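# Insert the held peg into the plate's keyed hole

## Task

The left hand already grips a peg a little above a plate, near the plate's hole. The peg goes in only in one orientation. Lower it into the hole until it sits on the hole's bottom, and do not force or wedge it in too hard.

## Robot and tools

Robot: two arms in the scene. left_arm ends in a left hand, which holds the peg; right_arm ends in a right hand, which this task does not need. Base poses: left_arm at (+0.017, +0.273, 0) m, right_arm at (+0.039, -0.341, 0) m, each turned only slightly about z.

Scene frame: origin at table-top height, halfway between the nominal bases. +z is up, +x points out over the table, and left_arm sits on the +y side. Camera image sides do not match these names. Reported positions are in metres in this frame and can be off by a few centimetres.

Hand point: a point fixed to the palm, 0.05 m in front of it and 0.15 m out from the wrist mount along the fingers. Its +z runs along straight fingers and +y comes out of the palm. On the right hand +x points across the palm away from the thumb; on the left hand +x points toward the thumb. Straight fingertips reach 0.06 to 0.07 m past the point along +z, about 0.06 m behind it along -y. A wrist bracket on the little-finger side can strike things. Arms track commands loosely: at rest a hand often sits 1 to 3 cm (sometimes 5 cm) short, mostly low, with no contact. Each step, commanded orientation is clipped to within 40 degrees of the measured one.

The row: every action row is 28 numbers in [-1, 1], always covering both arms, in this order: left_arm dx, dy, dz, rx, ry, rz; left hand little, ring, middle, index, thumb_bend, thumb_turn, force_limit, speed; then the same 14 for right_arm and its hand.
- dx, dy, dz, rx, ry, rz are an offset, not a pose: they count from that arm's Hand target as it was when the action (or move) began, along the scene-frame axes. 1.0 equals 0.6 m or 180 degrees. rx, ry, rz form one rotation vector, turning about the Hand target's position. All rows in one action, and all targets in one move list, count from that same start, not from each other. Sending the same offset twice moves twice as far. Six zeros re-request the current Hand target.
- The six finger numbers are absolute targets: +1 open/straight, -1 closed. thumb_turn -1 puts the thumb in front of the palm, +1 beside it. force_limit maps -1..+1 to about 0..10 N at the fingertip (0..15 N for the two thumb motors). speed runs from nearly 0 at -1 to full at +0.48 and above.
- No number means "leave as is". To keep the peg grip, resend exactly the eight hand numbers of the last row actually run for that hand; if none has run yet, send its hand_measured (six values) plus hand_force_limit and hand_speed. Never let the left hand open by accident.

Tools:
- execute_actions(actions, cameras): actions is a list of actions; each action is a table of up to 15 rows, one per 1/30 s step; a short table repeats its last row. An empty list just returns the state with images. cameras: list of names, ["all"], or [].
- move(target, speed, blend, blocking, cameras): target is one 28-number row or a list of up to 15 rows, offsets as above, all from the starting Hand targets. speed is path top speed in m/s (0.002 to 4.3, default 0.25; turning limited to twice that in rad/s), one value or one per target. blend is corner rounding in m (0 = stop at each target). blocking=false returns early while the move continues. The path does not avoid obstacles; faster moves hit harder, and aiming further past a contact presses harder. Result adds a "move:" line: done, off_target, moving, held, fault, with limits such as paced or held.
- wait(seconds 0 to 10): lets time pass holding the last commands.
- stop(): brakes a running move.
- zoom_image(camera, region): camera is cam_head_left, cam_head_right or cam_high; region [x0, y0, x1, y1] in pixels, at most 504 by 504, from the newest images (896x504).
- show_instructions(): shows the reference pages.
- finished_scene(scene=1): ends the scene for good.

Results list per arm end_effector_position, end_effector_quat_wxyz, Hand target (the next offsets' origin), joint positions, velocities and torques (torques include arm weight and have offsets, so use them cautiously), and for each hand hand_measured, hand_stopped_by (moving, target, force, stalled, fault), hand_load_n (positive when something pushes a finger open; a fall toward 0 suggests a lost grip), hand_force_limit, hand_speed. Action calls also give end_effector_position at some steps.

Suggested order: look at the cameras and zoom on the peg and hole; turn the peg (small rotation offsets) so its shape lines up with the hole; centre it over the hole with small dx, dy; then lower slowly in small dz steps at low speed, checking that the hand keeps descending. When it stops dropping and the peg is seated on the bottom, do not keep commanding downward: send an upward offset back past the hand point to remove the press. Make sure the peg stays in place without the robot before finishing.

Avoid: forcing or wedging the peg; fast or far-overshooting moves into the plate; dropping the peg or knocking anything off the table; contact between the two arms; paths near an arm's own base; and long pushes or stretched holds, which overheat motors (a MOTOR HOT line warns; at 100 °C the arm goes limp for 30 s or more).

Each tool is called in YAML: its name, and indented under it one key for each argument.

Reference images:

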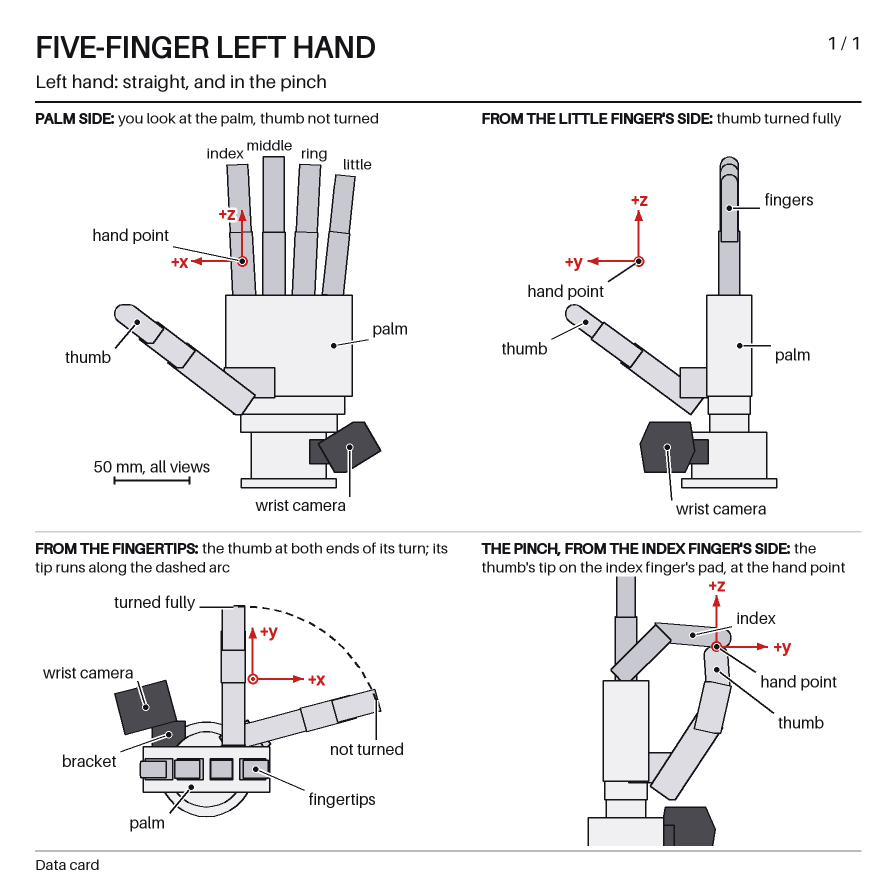

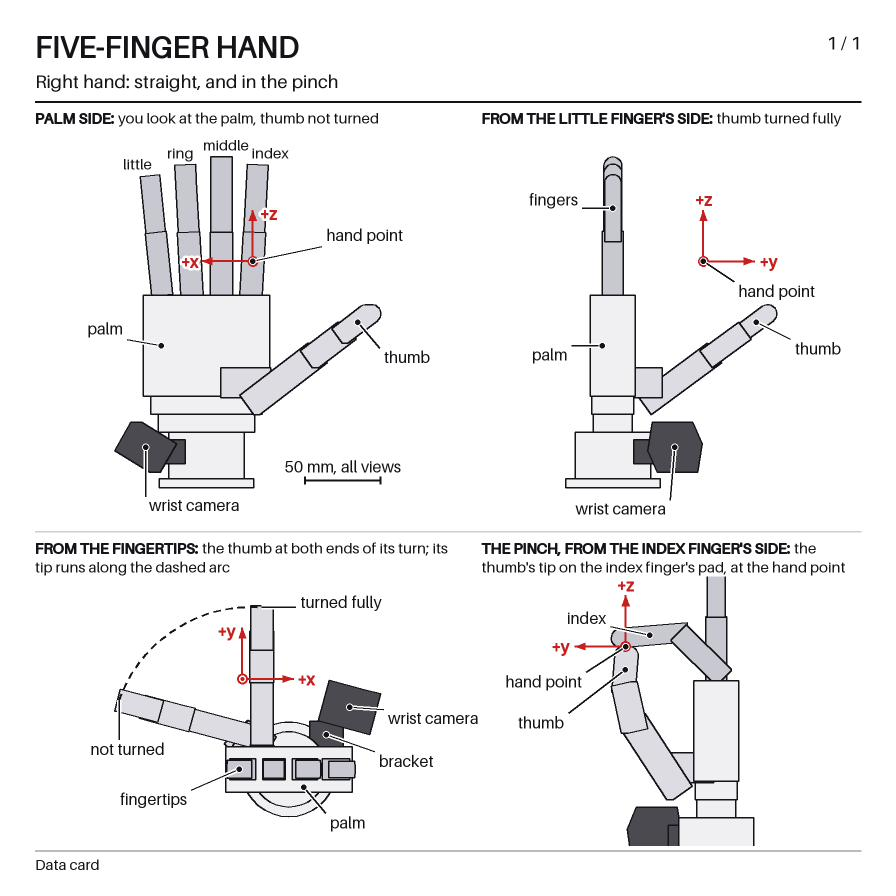

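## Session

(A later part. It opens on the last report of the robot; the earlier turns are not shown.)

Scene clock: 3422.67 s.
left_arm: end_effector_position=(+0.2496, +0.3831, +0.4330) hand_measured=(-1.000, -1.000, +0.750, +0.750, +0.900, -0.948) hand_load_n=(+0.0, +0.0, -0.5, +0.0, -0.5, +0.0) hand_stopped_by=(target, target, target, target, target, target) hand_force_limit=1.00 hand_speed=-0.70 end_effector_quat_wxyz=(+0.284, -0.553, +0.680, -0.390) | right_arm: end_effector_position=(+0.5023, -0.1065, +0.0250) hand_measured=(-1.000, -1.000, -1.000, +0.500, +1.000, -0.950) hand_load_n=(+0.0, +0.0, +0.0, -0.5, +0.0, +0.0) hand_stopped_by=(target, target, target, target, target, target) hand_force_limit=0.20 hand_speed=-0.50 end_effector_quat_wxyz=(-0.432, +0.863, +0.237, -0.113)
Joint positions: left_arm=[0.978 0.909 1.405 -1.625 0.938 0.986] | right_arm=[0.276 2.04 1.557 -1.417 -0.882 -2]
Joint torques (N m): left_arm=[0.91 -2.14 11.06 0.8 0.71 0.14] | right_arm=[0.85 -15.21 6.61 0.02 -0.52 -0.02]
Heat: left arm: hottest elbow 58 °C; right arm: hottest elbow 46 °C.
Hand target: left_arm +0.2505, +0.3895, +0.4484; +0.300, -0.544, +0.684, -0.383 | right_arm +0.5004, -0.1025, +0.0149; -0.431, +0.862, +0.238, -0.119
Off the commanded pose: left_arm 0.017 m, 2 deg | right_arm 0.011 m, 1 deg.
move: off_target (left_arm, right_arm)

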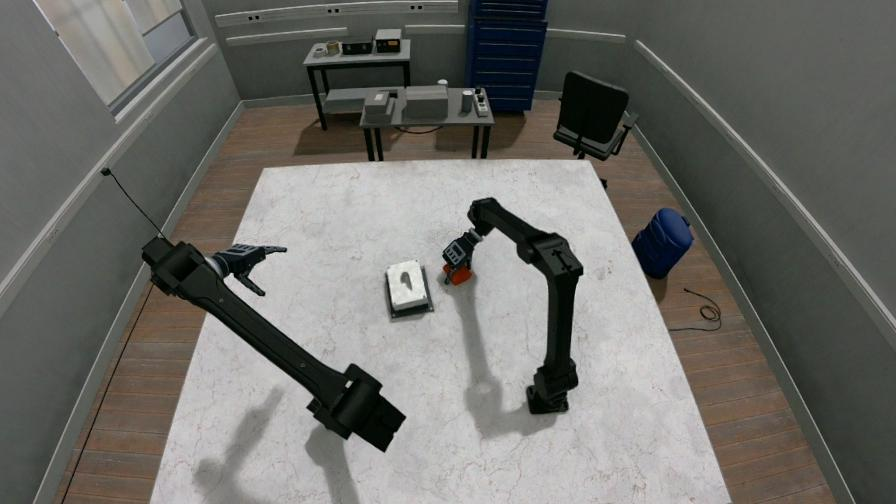

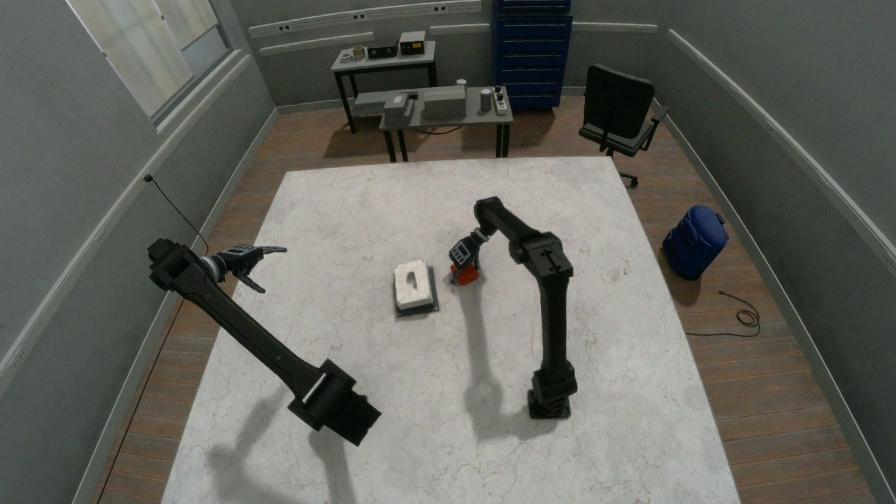

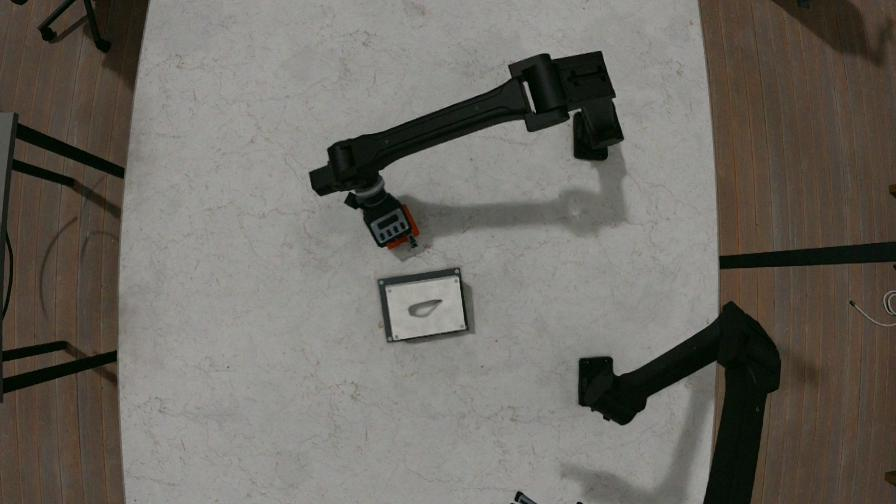

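move:
  target: [0,0,0,0,0,0,-1,-1,0.75,0.75,0.9,-0.948,1.0,-0.7,-0.016,-0.014,-0.010,0,0,0,-1,-1,-1,0.5,1,-0.95,0.2,-0.5]
  speed: 0.05
  cameras: ["all"]

zoom_image:
  camera: "cam_high"
  region: [350, 180, 460, 270]

zoom_image:
  camera: "cam_head_left"
  region: [430, 200, 510, 290]

Scene clock: 3430.47 s.
left_arm: end_effector_position=(+0.2496, +0.3831, +0.4330) hand_measured=(-1.000, -1.000, +0.750, +0.750, +0.900, -0.948) hand_load_n=(+0.0, +0.0, +0.0, +0.0, +0.0, +0.0) hand_stopped_by=(target, target, target, target, target, target) hand_force_limit=1.00 hand_speed=-0.70 end_effector_quat_wxyz=(+0.284, -0.553, +0.680, -0.390) | right_arm: end_effector_position=(+0.4990, -0.1064, +0.0218) hand_measured=(-1.000, -1.000, -1.000, +0.500, +1.000, -0.950) hand_load_n=(+0.0, +0.0, -0.5, +0.0, +0.0, -0.5) hand_stopped_by=(target, target, target, target, target, target) hand_force_limit=0.20 hand_speed=-0.50 end_effector_quat_wxyz=(-0.435, +0.861, +0.239, -0.110)
Joint positions: left_arm=[0.978 0.909 1.405 -1.625 0.938 0.986] | right_arm=[0.276 2.034 1.537 -1.4 -0.888 -2.006]
Joint torques (N m): left_arm=[0.91 -2.14 11.06 0.8 0.7 0.14] | right_arm=[0.09 -15.97 4.82 0.05 -0.19 -0.11]
Heat: left arm: hottest elbow 58 °C; right arm: hottest elbow 46 °C.
Hand target: left_arm +0.2505, +0.3895, +0.4484; +0.300, -0.544, +0.684, -0.383 | right_arm +0.4909, -0.1109, +0.0091; -0.431, +0.862, +0.238, -0.119
Off the commanded pose: left_arm 0.017 m, 2 deg | right_arm 0.016 m, 1 deg.
move: off_target (left_arm, right_arm)

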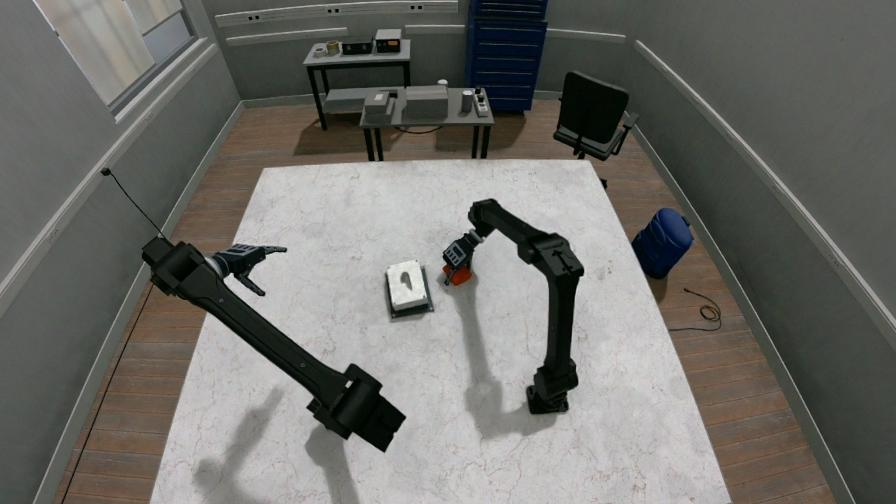

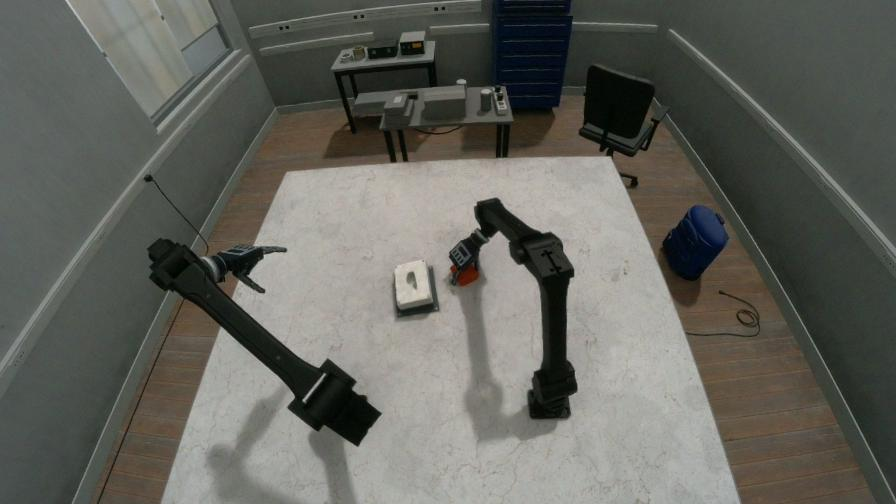

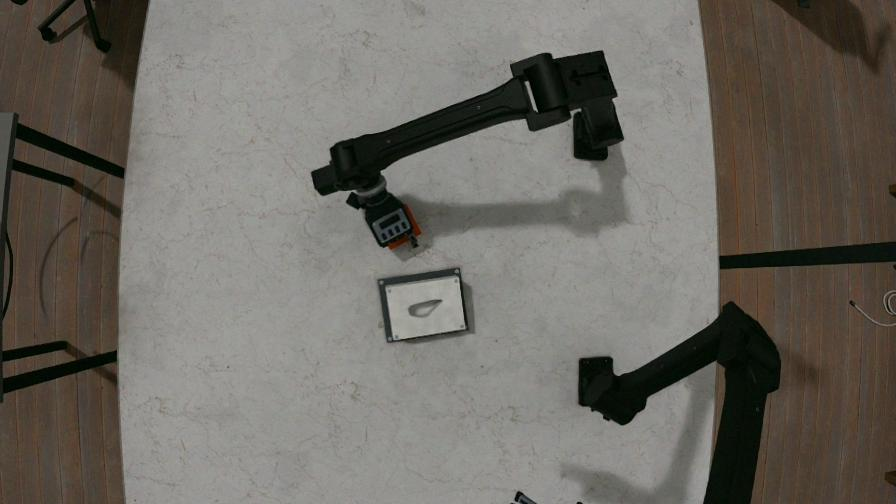

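Scaled by 4.582 from the camera's 896x504 image, which has a finer 1280x720 frame.

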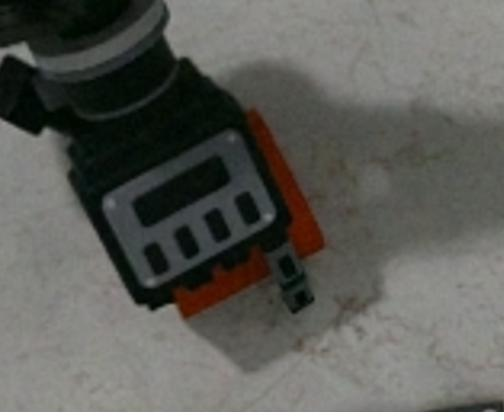

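Scaled by 5.600 from the camera's 896x504 image, which has a finer 1280x720 frame.

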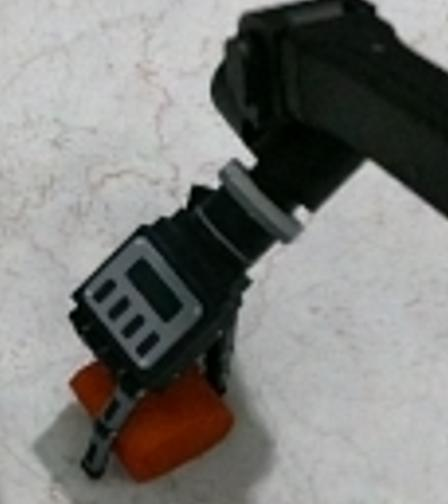

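move:
  target:
    - [0,0,0,0,0,0,-1,-1,0.75,0.75,0.9,-0.948,1.0,-0.7,0.0,-0.01,0.20,0,0,0,-1,-1,-1,0.8,1,-0.95,0.2,-0.3]
    - [0,0,0,0,0,0,-1,-1,0.75,0.75,0.9,-0.948,1.0,-0.7,0.0,-0.01,0.20,0,0,0,0.8,0.8,0.8,0.8,1,-0.95,0.5,0.2]
  speed: 0.1
  cameras: ["all"]

zoom_image:
  camera: "cam_high"
  region: [350, 180, 460, 270]

zoom_image:
  camera: "cam_head_left"
  region: [430, 200, 510, 290]

Scene clock: 3446.87 s.
left_arm: end_effector_position=(+0.2496, +0.3831, +0.4330) hand_measured=(-1.000, -1.000, +0.750, +0.750, +0.900, -0.948) hand_load_n=(+0.0, +0.0, +0.0, +0.0, +0.0, +0.0) hand_stopped_by=(target, target, target, target, target, target) hand_force_limit=1.00 hand_speed=-0.70 end_effector_quat_wxyz=(+0.284, -0.553, +0.680, -0.390) | right_arm: end_effector_position=(+0.4734, -0.1156, +0.1041) hand_measured=(+0.800, +0.800, +0.800, +0.800, +1.000, -0.950) hand_load_n=(+0.0, +0.0, +0.0, +0.0, +0.0, +0.0) hand_stopped_by=(target, target, target, target, target, target) hand_force_limit=0.50 hand_speed=0.20 end_effector_quat_wxyz=(-0.430, +0.861, +0.225, -0.151)
Joint positions: left_arm=[0.978 0.909 1.405 -1.625 0.938 0.986] | right_arm=[0.276 1.942 1.602 -1.654 -0.875 -2.02]
Joint torques (N m): left_arm=[0.91 -2.2 11.04 0.79 0.7 0.14] | right_arm=[-0.73 -18.14 10.02 -0.99 -0.51 -0.11]
Heat: left arm: hottest elbow 58 °C; right arm: hottest elbow 44 °C.
Hand target: left_arm +0.2505, +0.3895, +0.4484; +0.300, -0.544, +0.684, -0.383 | right_arm +0.4909, -0.1169, +0.1291; -0.431, +0.862, +0.239, -0.119
Off the commanded pose: left_arm 0.017 m, 2 deg | right_arm 0.030 m, 4 deg.
move: off_target (left_arm, right_arm); target 2's new numbers were sent with right_arm's hand 0.030 m and 4 deg from that target

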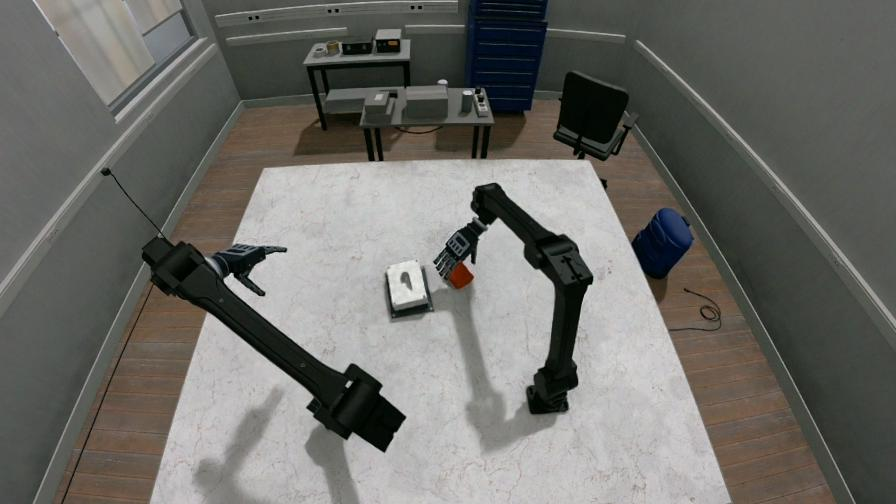

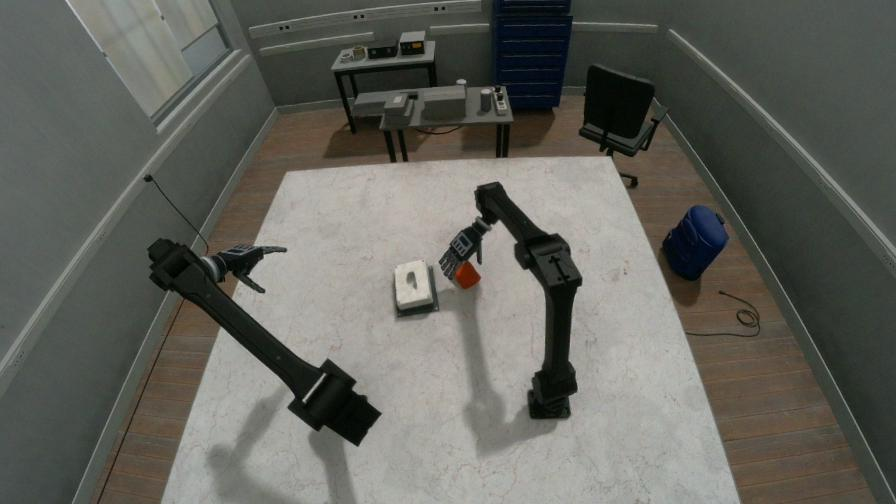

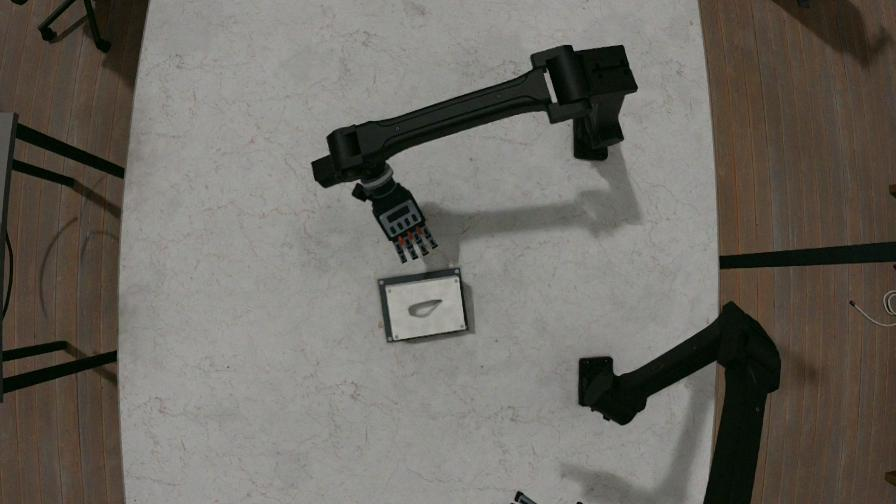

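Scaled by 4.582 from the camera's 896x504 image, which has a finer 1280x720 frame.

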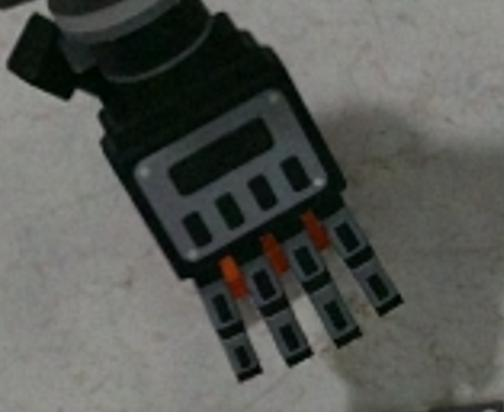

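Scaled by 5.600 from the camera's 896x504 image, which has a finer 1280x720 frame.

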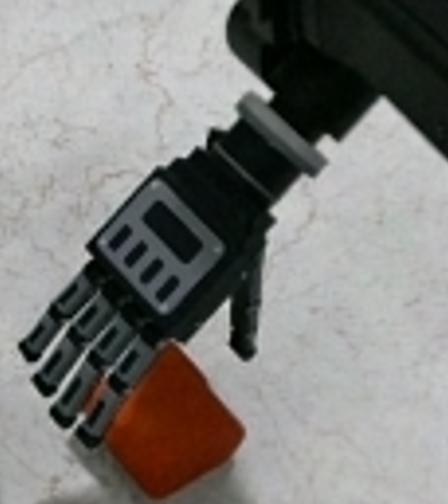

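move:
  target: [0,0,0,0,0,0,-1,-1,0.75,0.75,0.9,-0.948,1.0,-0.7,0.0,-0.12,0.03,0,0,0,0.8,0.8,0.8,0.8,1,-0.95,0.5,0.2]
  speed: 0.2
  cameras: ["all"]

zoom_image:
  camera: "cam_high"
  region: [350, 180, 450, 280]

zoom_image:
  camera: "cam_head_left"
  region: [430, 210, 510, 300]

Scene clock: 3453.57 s.
left_arm: end_effector_position=(+0.2496, +0.3831, +0.4330) hand_measured=(-1.000, -1.000, +0.750, +0.750, +0.900, -0.948) hand_load_n=(+0.0, +0.0, +0.0, +0.0, +0.0, +0.0) hand_stopped_by=(target, target, target, target, target, target) hand_force_limit=1.00 hand_speed=-0.70 end_effector_quat_wxyz=(+0.284, -0.553, +0.680, -0.390) | right_arm: end_effector_position=(+0.4911, -0.1872, +0.1352) hand_measured=(+0.800, +0.800, +0.800, +0.800, +1.000, -0.950) hand_load_n=(+0.0, +0.0, +0.5, +0.0, +0.0, +0.0) hand_stopped_by=(target, target, target, target, target, target) hand_force_limit=0.50 hand_speed=0.20 end_effector_quat_wxyz=(-0.417, +0.878, +0.213, -0.099)
Joint positions: left_arm=[0.978 0.909 1.405 -1.625 0.938 0.986] | right_arm=[0.142 1.859 1.591 -1.694 -0.817 -2.091]
Joint torques (N m): left_arm=[0.91 -2.14 11.04 0.8 0.71 0.14] | right_arm=[0.03 -16.85 7.25 -0.9 -0.45 -0.11]
Heat: left arm: hottest elbow 58 °C; right arm: hottest elbow 45 °C.
Hand target: left_arm +0.2505, +0.3895, +0.4484; +0.300, -0.544, +0.684, -0.383 | right_arm +0.4908, -0.1889, +0.1471; -0.431, +0.862, +0.238, -0.119
Off the commanded pose: left_arm 0.017 m, 2 deg | right_arm 0.012 m, 4 deg.
joint sent to its limit (right arm) — joint 4 (wrist pitch), lower limit; joint 6 (wrist roll), lower limit. The joint targets are off in orientation, not in position.
move: off_target (left_arm, right_arm)

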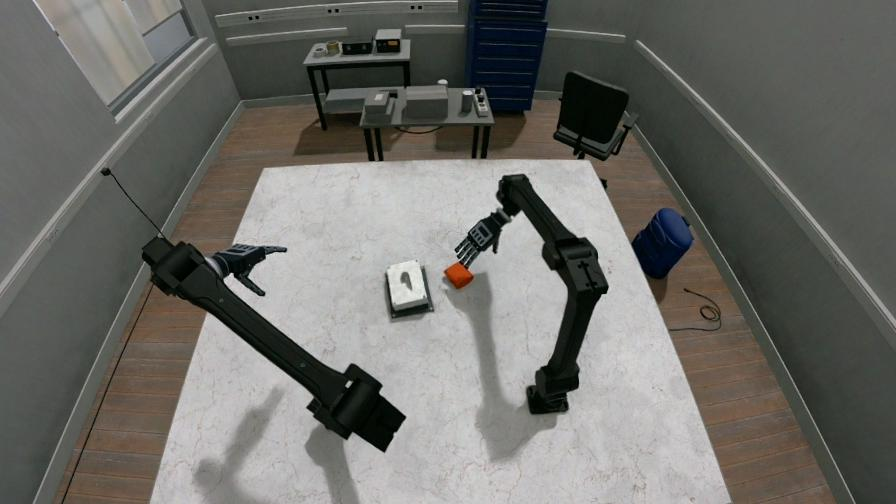

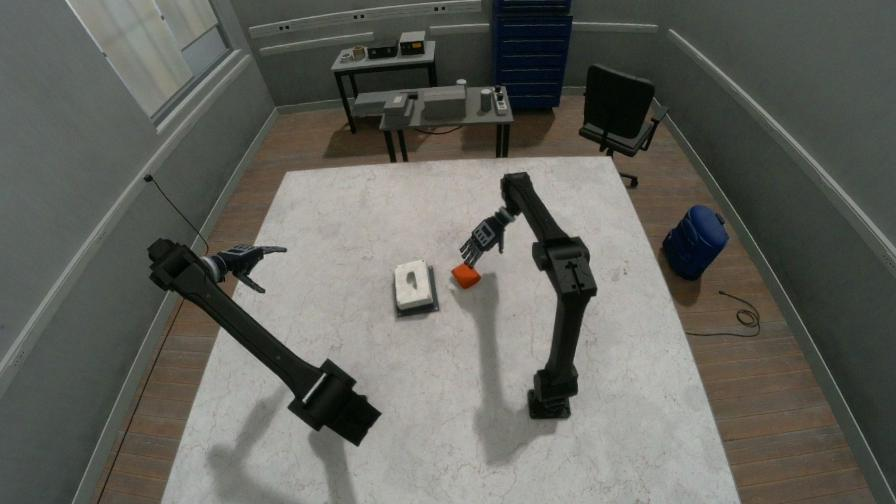

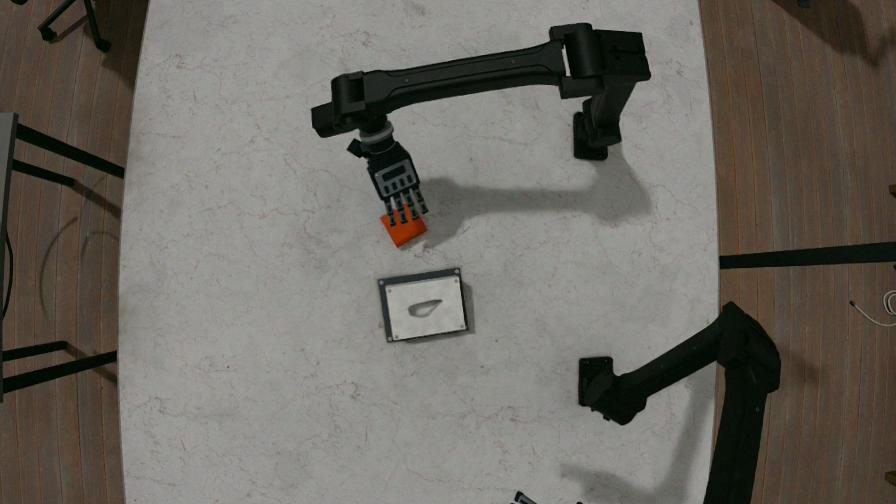

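Scaled by 5.040 from the camera's 896x504 image, which has a finer 1280x720 frame.

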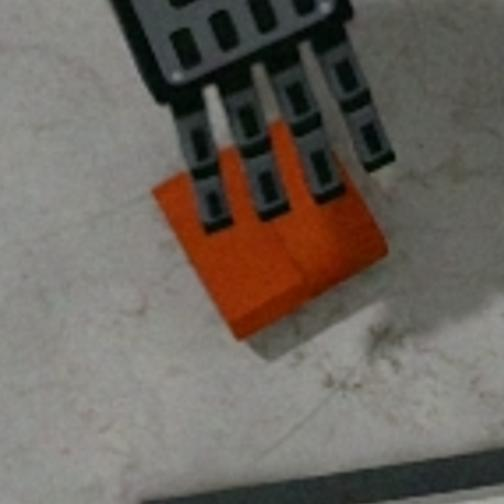

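Scaled by 5.600 from the camera's 896x504 image, which has a finer 1280x720 frame.

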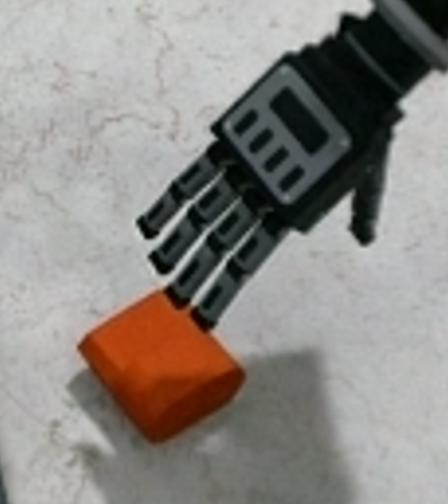

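move:
  target:
    - [0,0,0,0,0,0,-1,-1,0.75,0.75,0.9,-0.948,1.0,-0.7,-0.014,0.116,0.03,0,0,0,1,1,1,0.8,1,-0.95,0.5,0.2]
    - [0,0,0,0,0,0,-1,-1,0.75,0.75,0.9,-0.948,1.0,-0.7,-0.014,0.116,-0.09,0,0,0,1,1,1,0.8,1,-0.95,0.5,0.2]
  speed: 0.12
  cameras: ["all"]

zoom_image:
  camera: "cam_high"
  region: [350, 180, 450, 280]

zoom_image:
  camera: "cam_head_left"
  region: [430, 210, 510, 300]

Scene clock: 3474.23 s.
left_arm: end_effector_position=(+0.2496, +0.3831, +0.4330) hand_measured=(-1.000, -1.000, +0.750, +0.750, +0.900, -0.948) hand_load_n=(+0.0, +0.0, +0.0, +0.0, +0.0, +0.0) hand_stopped_by=(target, target, target, target, target, target) hand_force_limit=1.00 hand_speed=-0.70 end_effector_quat_wxyz=(+0.284, -0.553, +0.680, -0.390) | right_arm: end_effector_position=(+0.4787, -0.1242, +0.0953) hand_measured=(+1.000, +1.000, +1.000, +0.800, +1.000, -0.950) hand_load_n=(+0.0, -0.5, +0.0, +0.0, +0.0, +0.0) hand_stopped_by=(target, target, target, target, target, target) hand_force_limit=0.50 hand_speed=0.20 end_effector_quat_wxyz=(-0.430, +0.865, +0.229, -0.124)
Joint positions: left_arm=[0.978 0.909 1.405 -1.625 0.938 0.986] | right_arm=[0.258 1.919 1.557 -1.582 -0.871 -2.02]
Joint torques (N m): left_arm=[0.91 -2.14 11.06 0.8 0.7 0.14] | right_arm=[0.67 -15.09 7.36 -0.02 -0.68 -0.11]
Heat: left arm: hottest elbow 58 °C; right arm: hottest elbow 44 °C.
Hand target: left_arm +0.2505, +0.3895, +0.4484; +0.300, -0.544, +0.684, -0.383 | right_arm +0.4825, -0.1193, +0.0932; -0.431, +0.862, +0.239, -0.119
Off the commanded pose: left_arm 0.017 m, 2 deg | right_arm 0.006 m, 1 deg.
move: off_target (left_arm)

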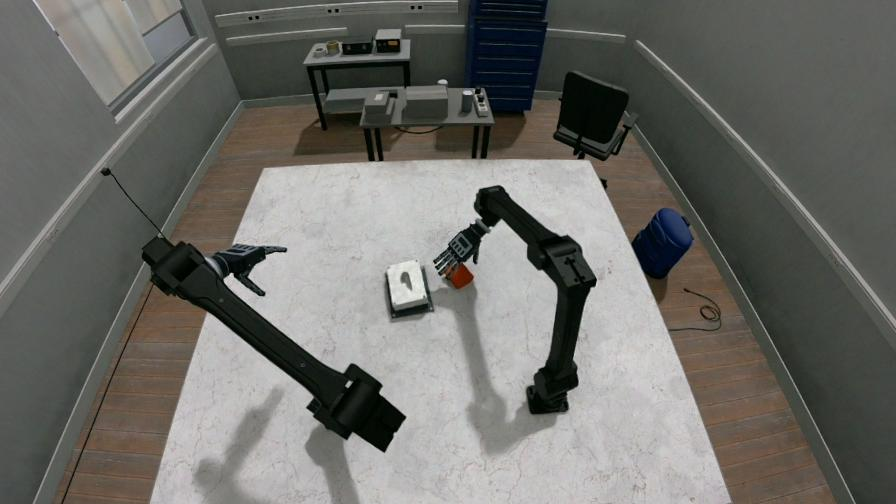

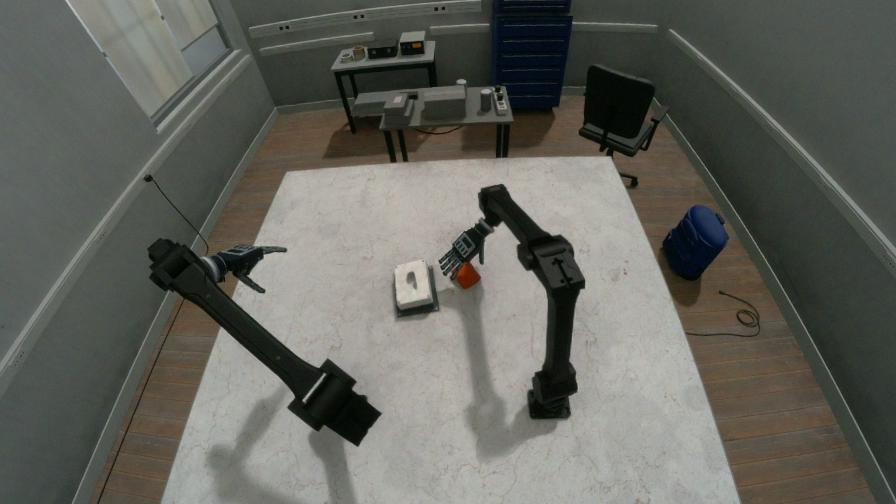

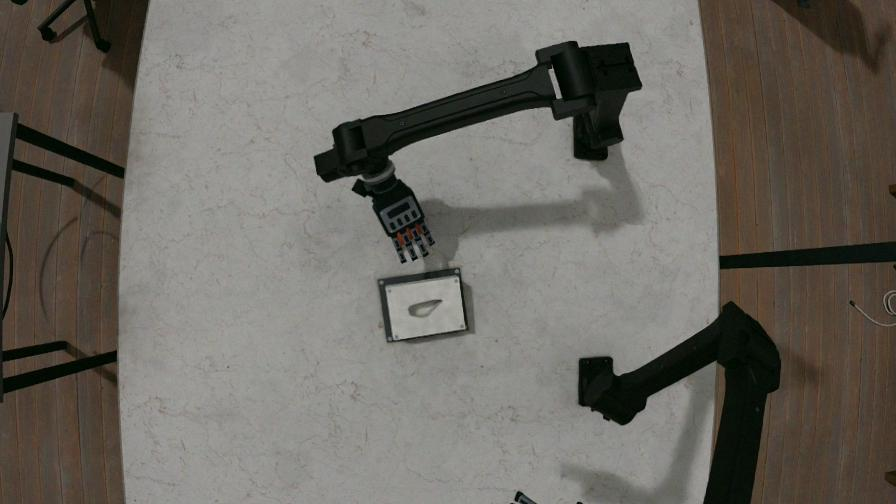

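Scaled by 5.040 from the camera's 896x504 image, which has a finer 1280x720 frame.

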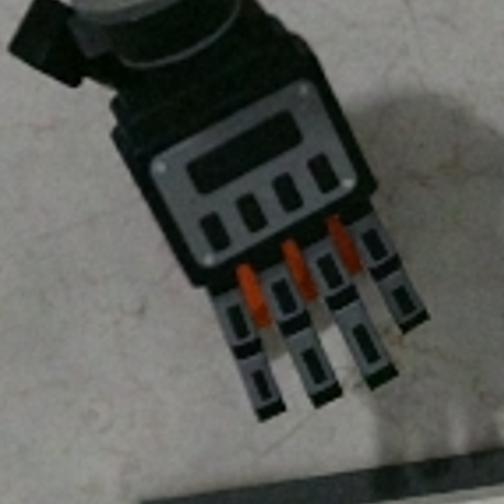

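Scaled by 5.600 from the camera's 896x504 image, which has a finer 1280x720 frame.

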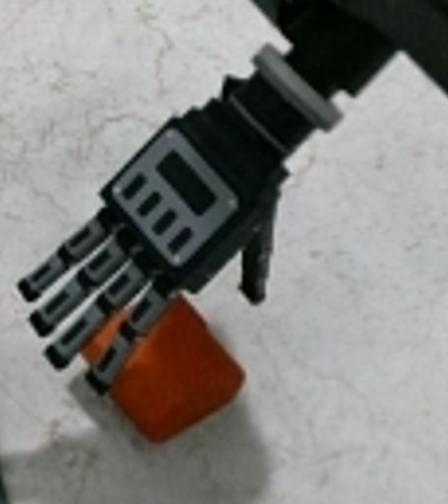

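move:
  target: [0,0,0,0,0,0,-1,-1,0.75,0.75,0.9,-0.948,1.0,-0.7,0.001,-0.004,-0.085,0,0,0,1,1,1,0.8,1,-0.95,0.5,0.2]
  speed: 0.1
  cameras: ["all"]

zoom_image:
  camera: "cam_high"
  region: [350, 180, 450, 280]

zoom_image:
  camera: "cam_head_left"
  region: [430, 210, 510, 300]

Scene clock: 3479.03 s.
left_arm: end_effector_position=(+0.2496, +0.3831, +0.4330) hand_measured=(-1.000, -1.000, +0.750, +0.750, +0.900, -0.948) hand_load_n=(+0.0, +0.5, +0.0, +0.0, +0.0, +0.0) hand_stopped_by=(target, target, target, target, target, target) hand_force_limit=1.00 hand_speed=-0.70 end_effector_quat_wxyz=(+0.284, -0.553, +0.680, -0.390) | right_arm: end_effector_position=(+0.4794, -0.1240, +0.0465) hand_measured=(+1.000, +1.000, +1.000, +0.800, +1.000, -0.950) hand_load_n=(+0.0, +0.0, +0.0, -0.5, +0.0, +0.0) hand_stopped_by=(target, target, target, target, target, target) hand_force_limit=0.50 hand_speed=0.20 end_effector_quat_wxyz=(-0.430, +0.864, +0.232, -0.123)
Joint positions: left_arm=[0.978 0.909 1.405 -1.625 0.938 0.986] | right_arm=[0.258 1.971 1.5 -1.473 -0.871 -2.027]
Joint torques (N m): left_arm=[0.91 -2.14 11.06 0.8 0.71 0.14] | right_arm=[0.38 -15.09 7.05 0.08 -0.61 -0.12]
Heat: left arm: hottest elbow 58 °C; right arm: hottest elbow 44 °C.
Hand target: left_arm +0.2505, +0.3895, +0.4484; +0.300, -0.544, +0.684, -0.383 | right_arm +0.4830, -0.1217, +0.0421; -0.431, +0.862, +0.238, -0.119
Off the commanded pose: left_arm 0.017 m, 2 deg | right_arm 0.006 m, 1 deg.
move: off_target (left_arm)

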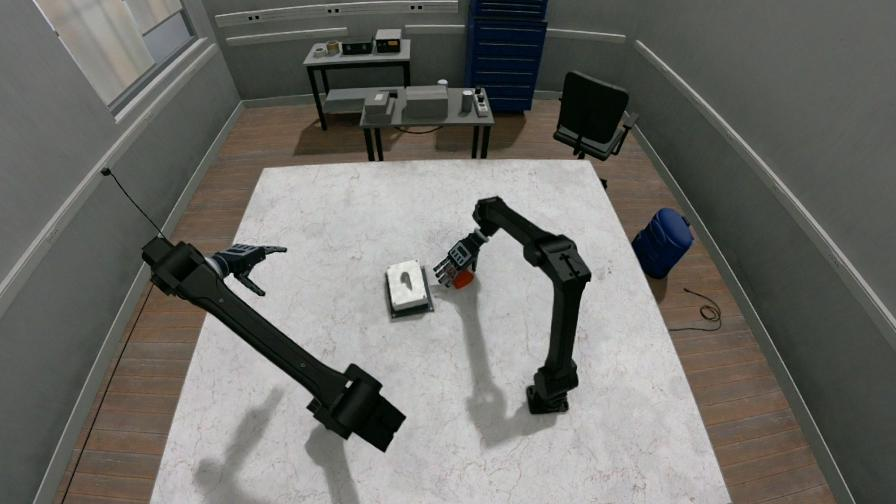

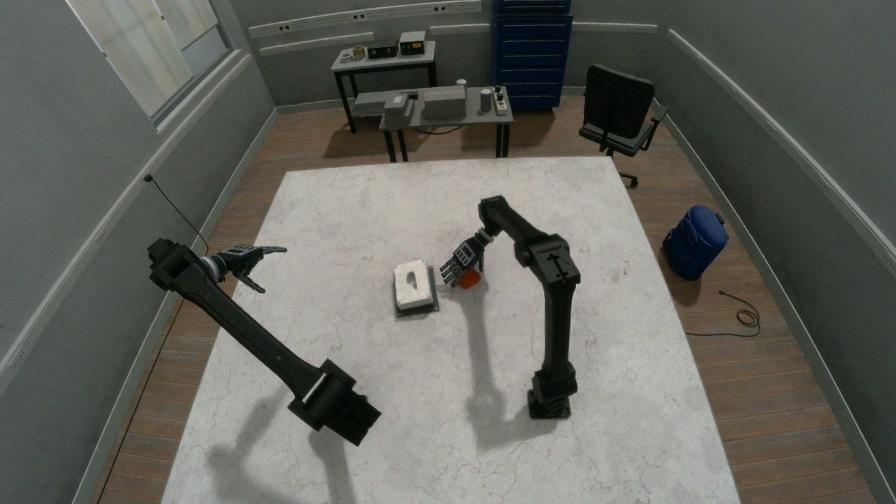

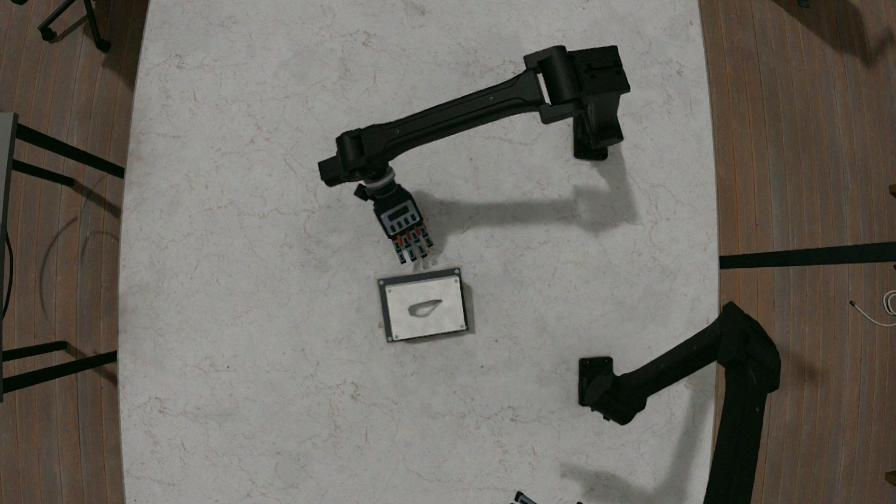

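Scaled by 5.040 from the camera's 896x504 image, which has a finer 1280x720 frame.

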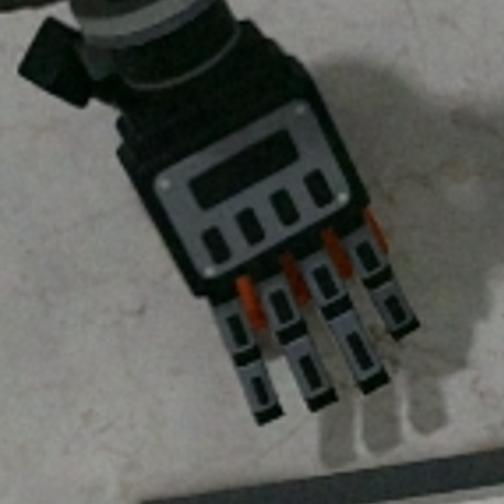

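Scaled by 5.600 from the camera's 896x504 image, which has a finer 1280x720 frame.

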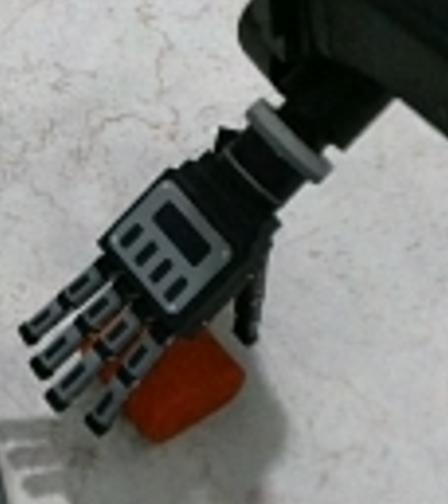

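move:
  target: [0,0,0,0,0,0,-1,-1,0.75,0.75,0.9,-0.948,1.0,-0.7,0.005,0.001,-0.048,0,0,0,1,1,1,0.8,1,-0.95,0.5,0.2]
  speed: 0.06
  cameras: ["all"]

zoom_image:
  camera: "cam_high"
  region: [350, 180, 450, 280]

zoom_image:
  camera: "cam_head_left"
  region: [430, 210, 510, 300]

Scene clock: 3486.43 s.
left_arm: end_effector_position=(+0.2496, +0.3831, +0.4330) hand_measured=(-1.000, -1.000, +0.750, +0.750, +0.900, -0.948) hand_load_n=(+0.0, +0.0, +0.0, +0.0, +0.0, +0.0) hand_stopped_by=(target, target, target, target, target, target) hand_force_limit=1.00 hand_speed=-0.70 end_effector_quat_wxyz=(+0.284, -0.553, +0.680, -0.390) | right_arm: end_effector_position=(+0.4832, -0.1227, +0.0224) hand_measured=(+1.000, +1.000, +1.000, +0.800, +1.000, -0.950) hand_load_n=(+0.0, +0.0, -0.5, +0.0, +0.0, +0.0) hand_stopped_by=(target, target, target, target, target, target) hand_force_limit=0.50 hand_speed=0.20 end_effector_quat_wxyz=(-0.431, +0.863, +0.233, -0.120)
Joint positions: left_arm=[0.978 0.909 1.405 -1.625 0.938 0.986] | right_arm=[0.258 2.007 1.488 -1.42 -0.873 -2.028]
Joint torques (N m): left_arm=[0.91 -2.14 11.04 0.8 0.7 0.14] | right_arm=[0.32 -14.74 6.72 0.18 -0.53 -0.12]
Heat: left arm: hottest elbow 58 °C; right arm: hottest elbow 44 °C.
Hand target: left_arm +0.2505, +0.3895, +0.4484; +0.300, -0.544, +0.684, -0.383 | right_arm +0.4860, -0.1211, +0.0133; -0.431, +0.862, +0.238, -0.119
Off the commanded pose: left_arm 0.017 m, 2 deg | right_arm 0.010 m, 1 deg.
move: off_target (left_arm)

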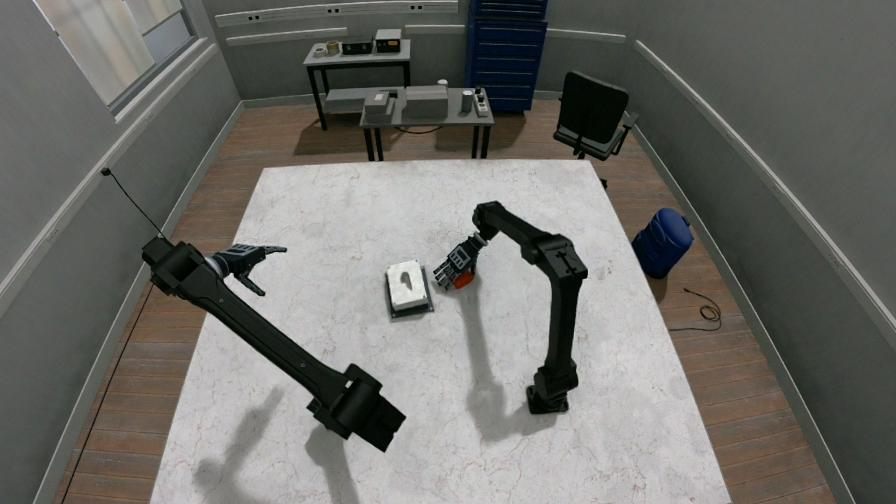

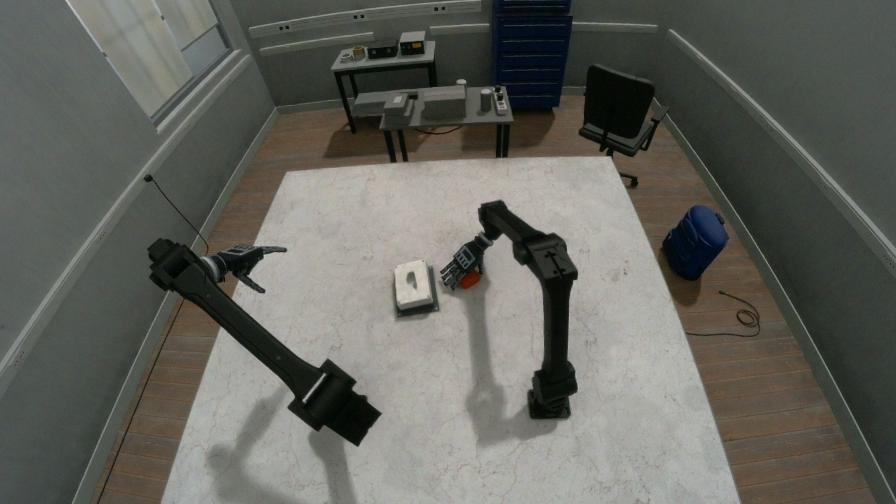

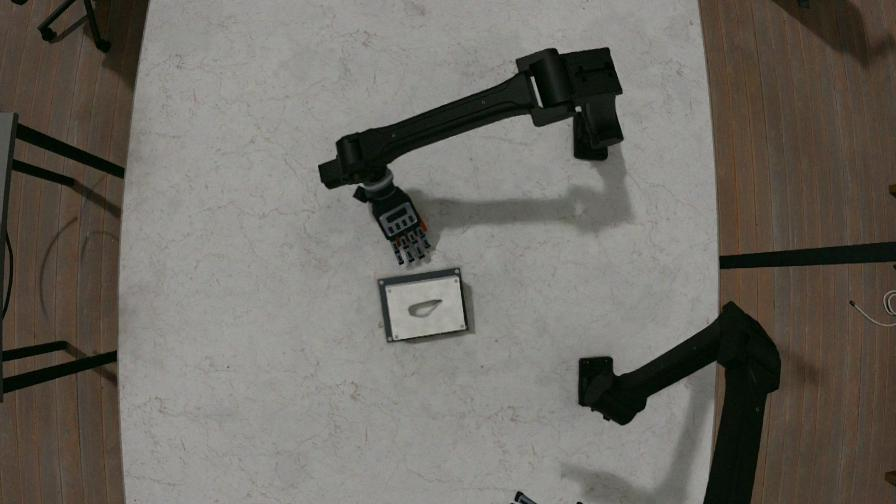

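Scaled by 5.040 from the camera's 896x504 image, which has a finer 1280x720 frame.

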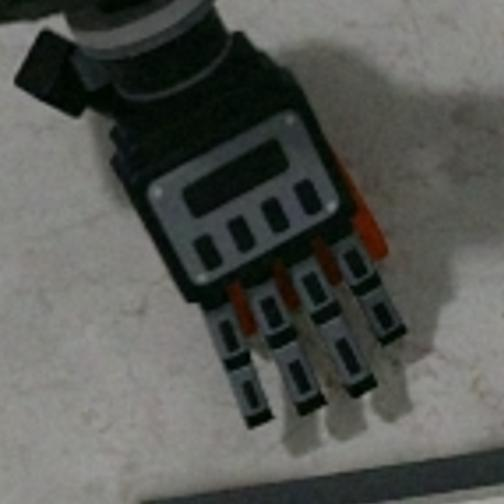

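Scaled by 5.600 from the camera's 896x504 image, which has a finer 1280x720 frame.

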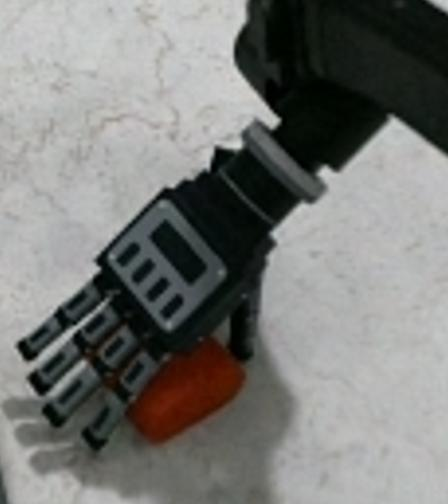

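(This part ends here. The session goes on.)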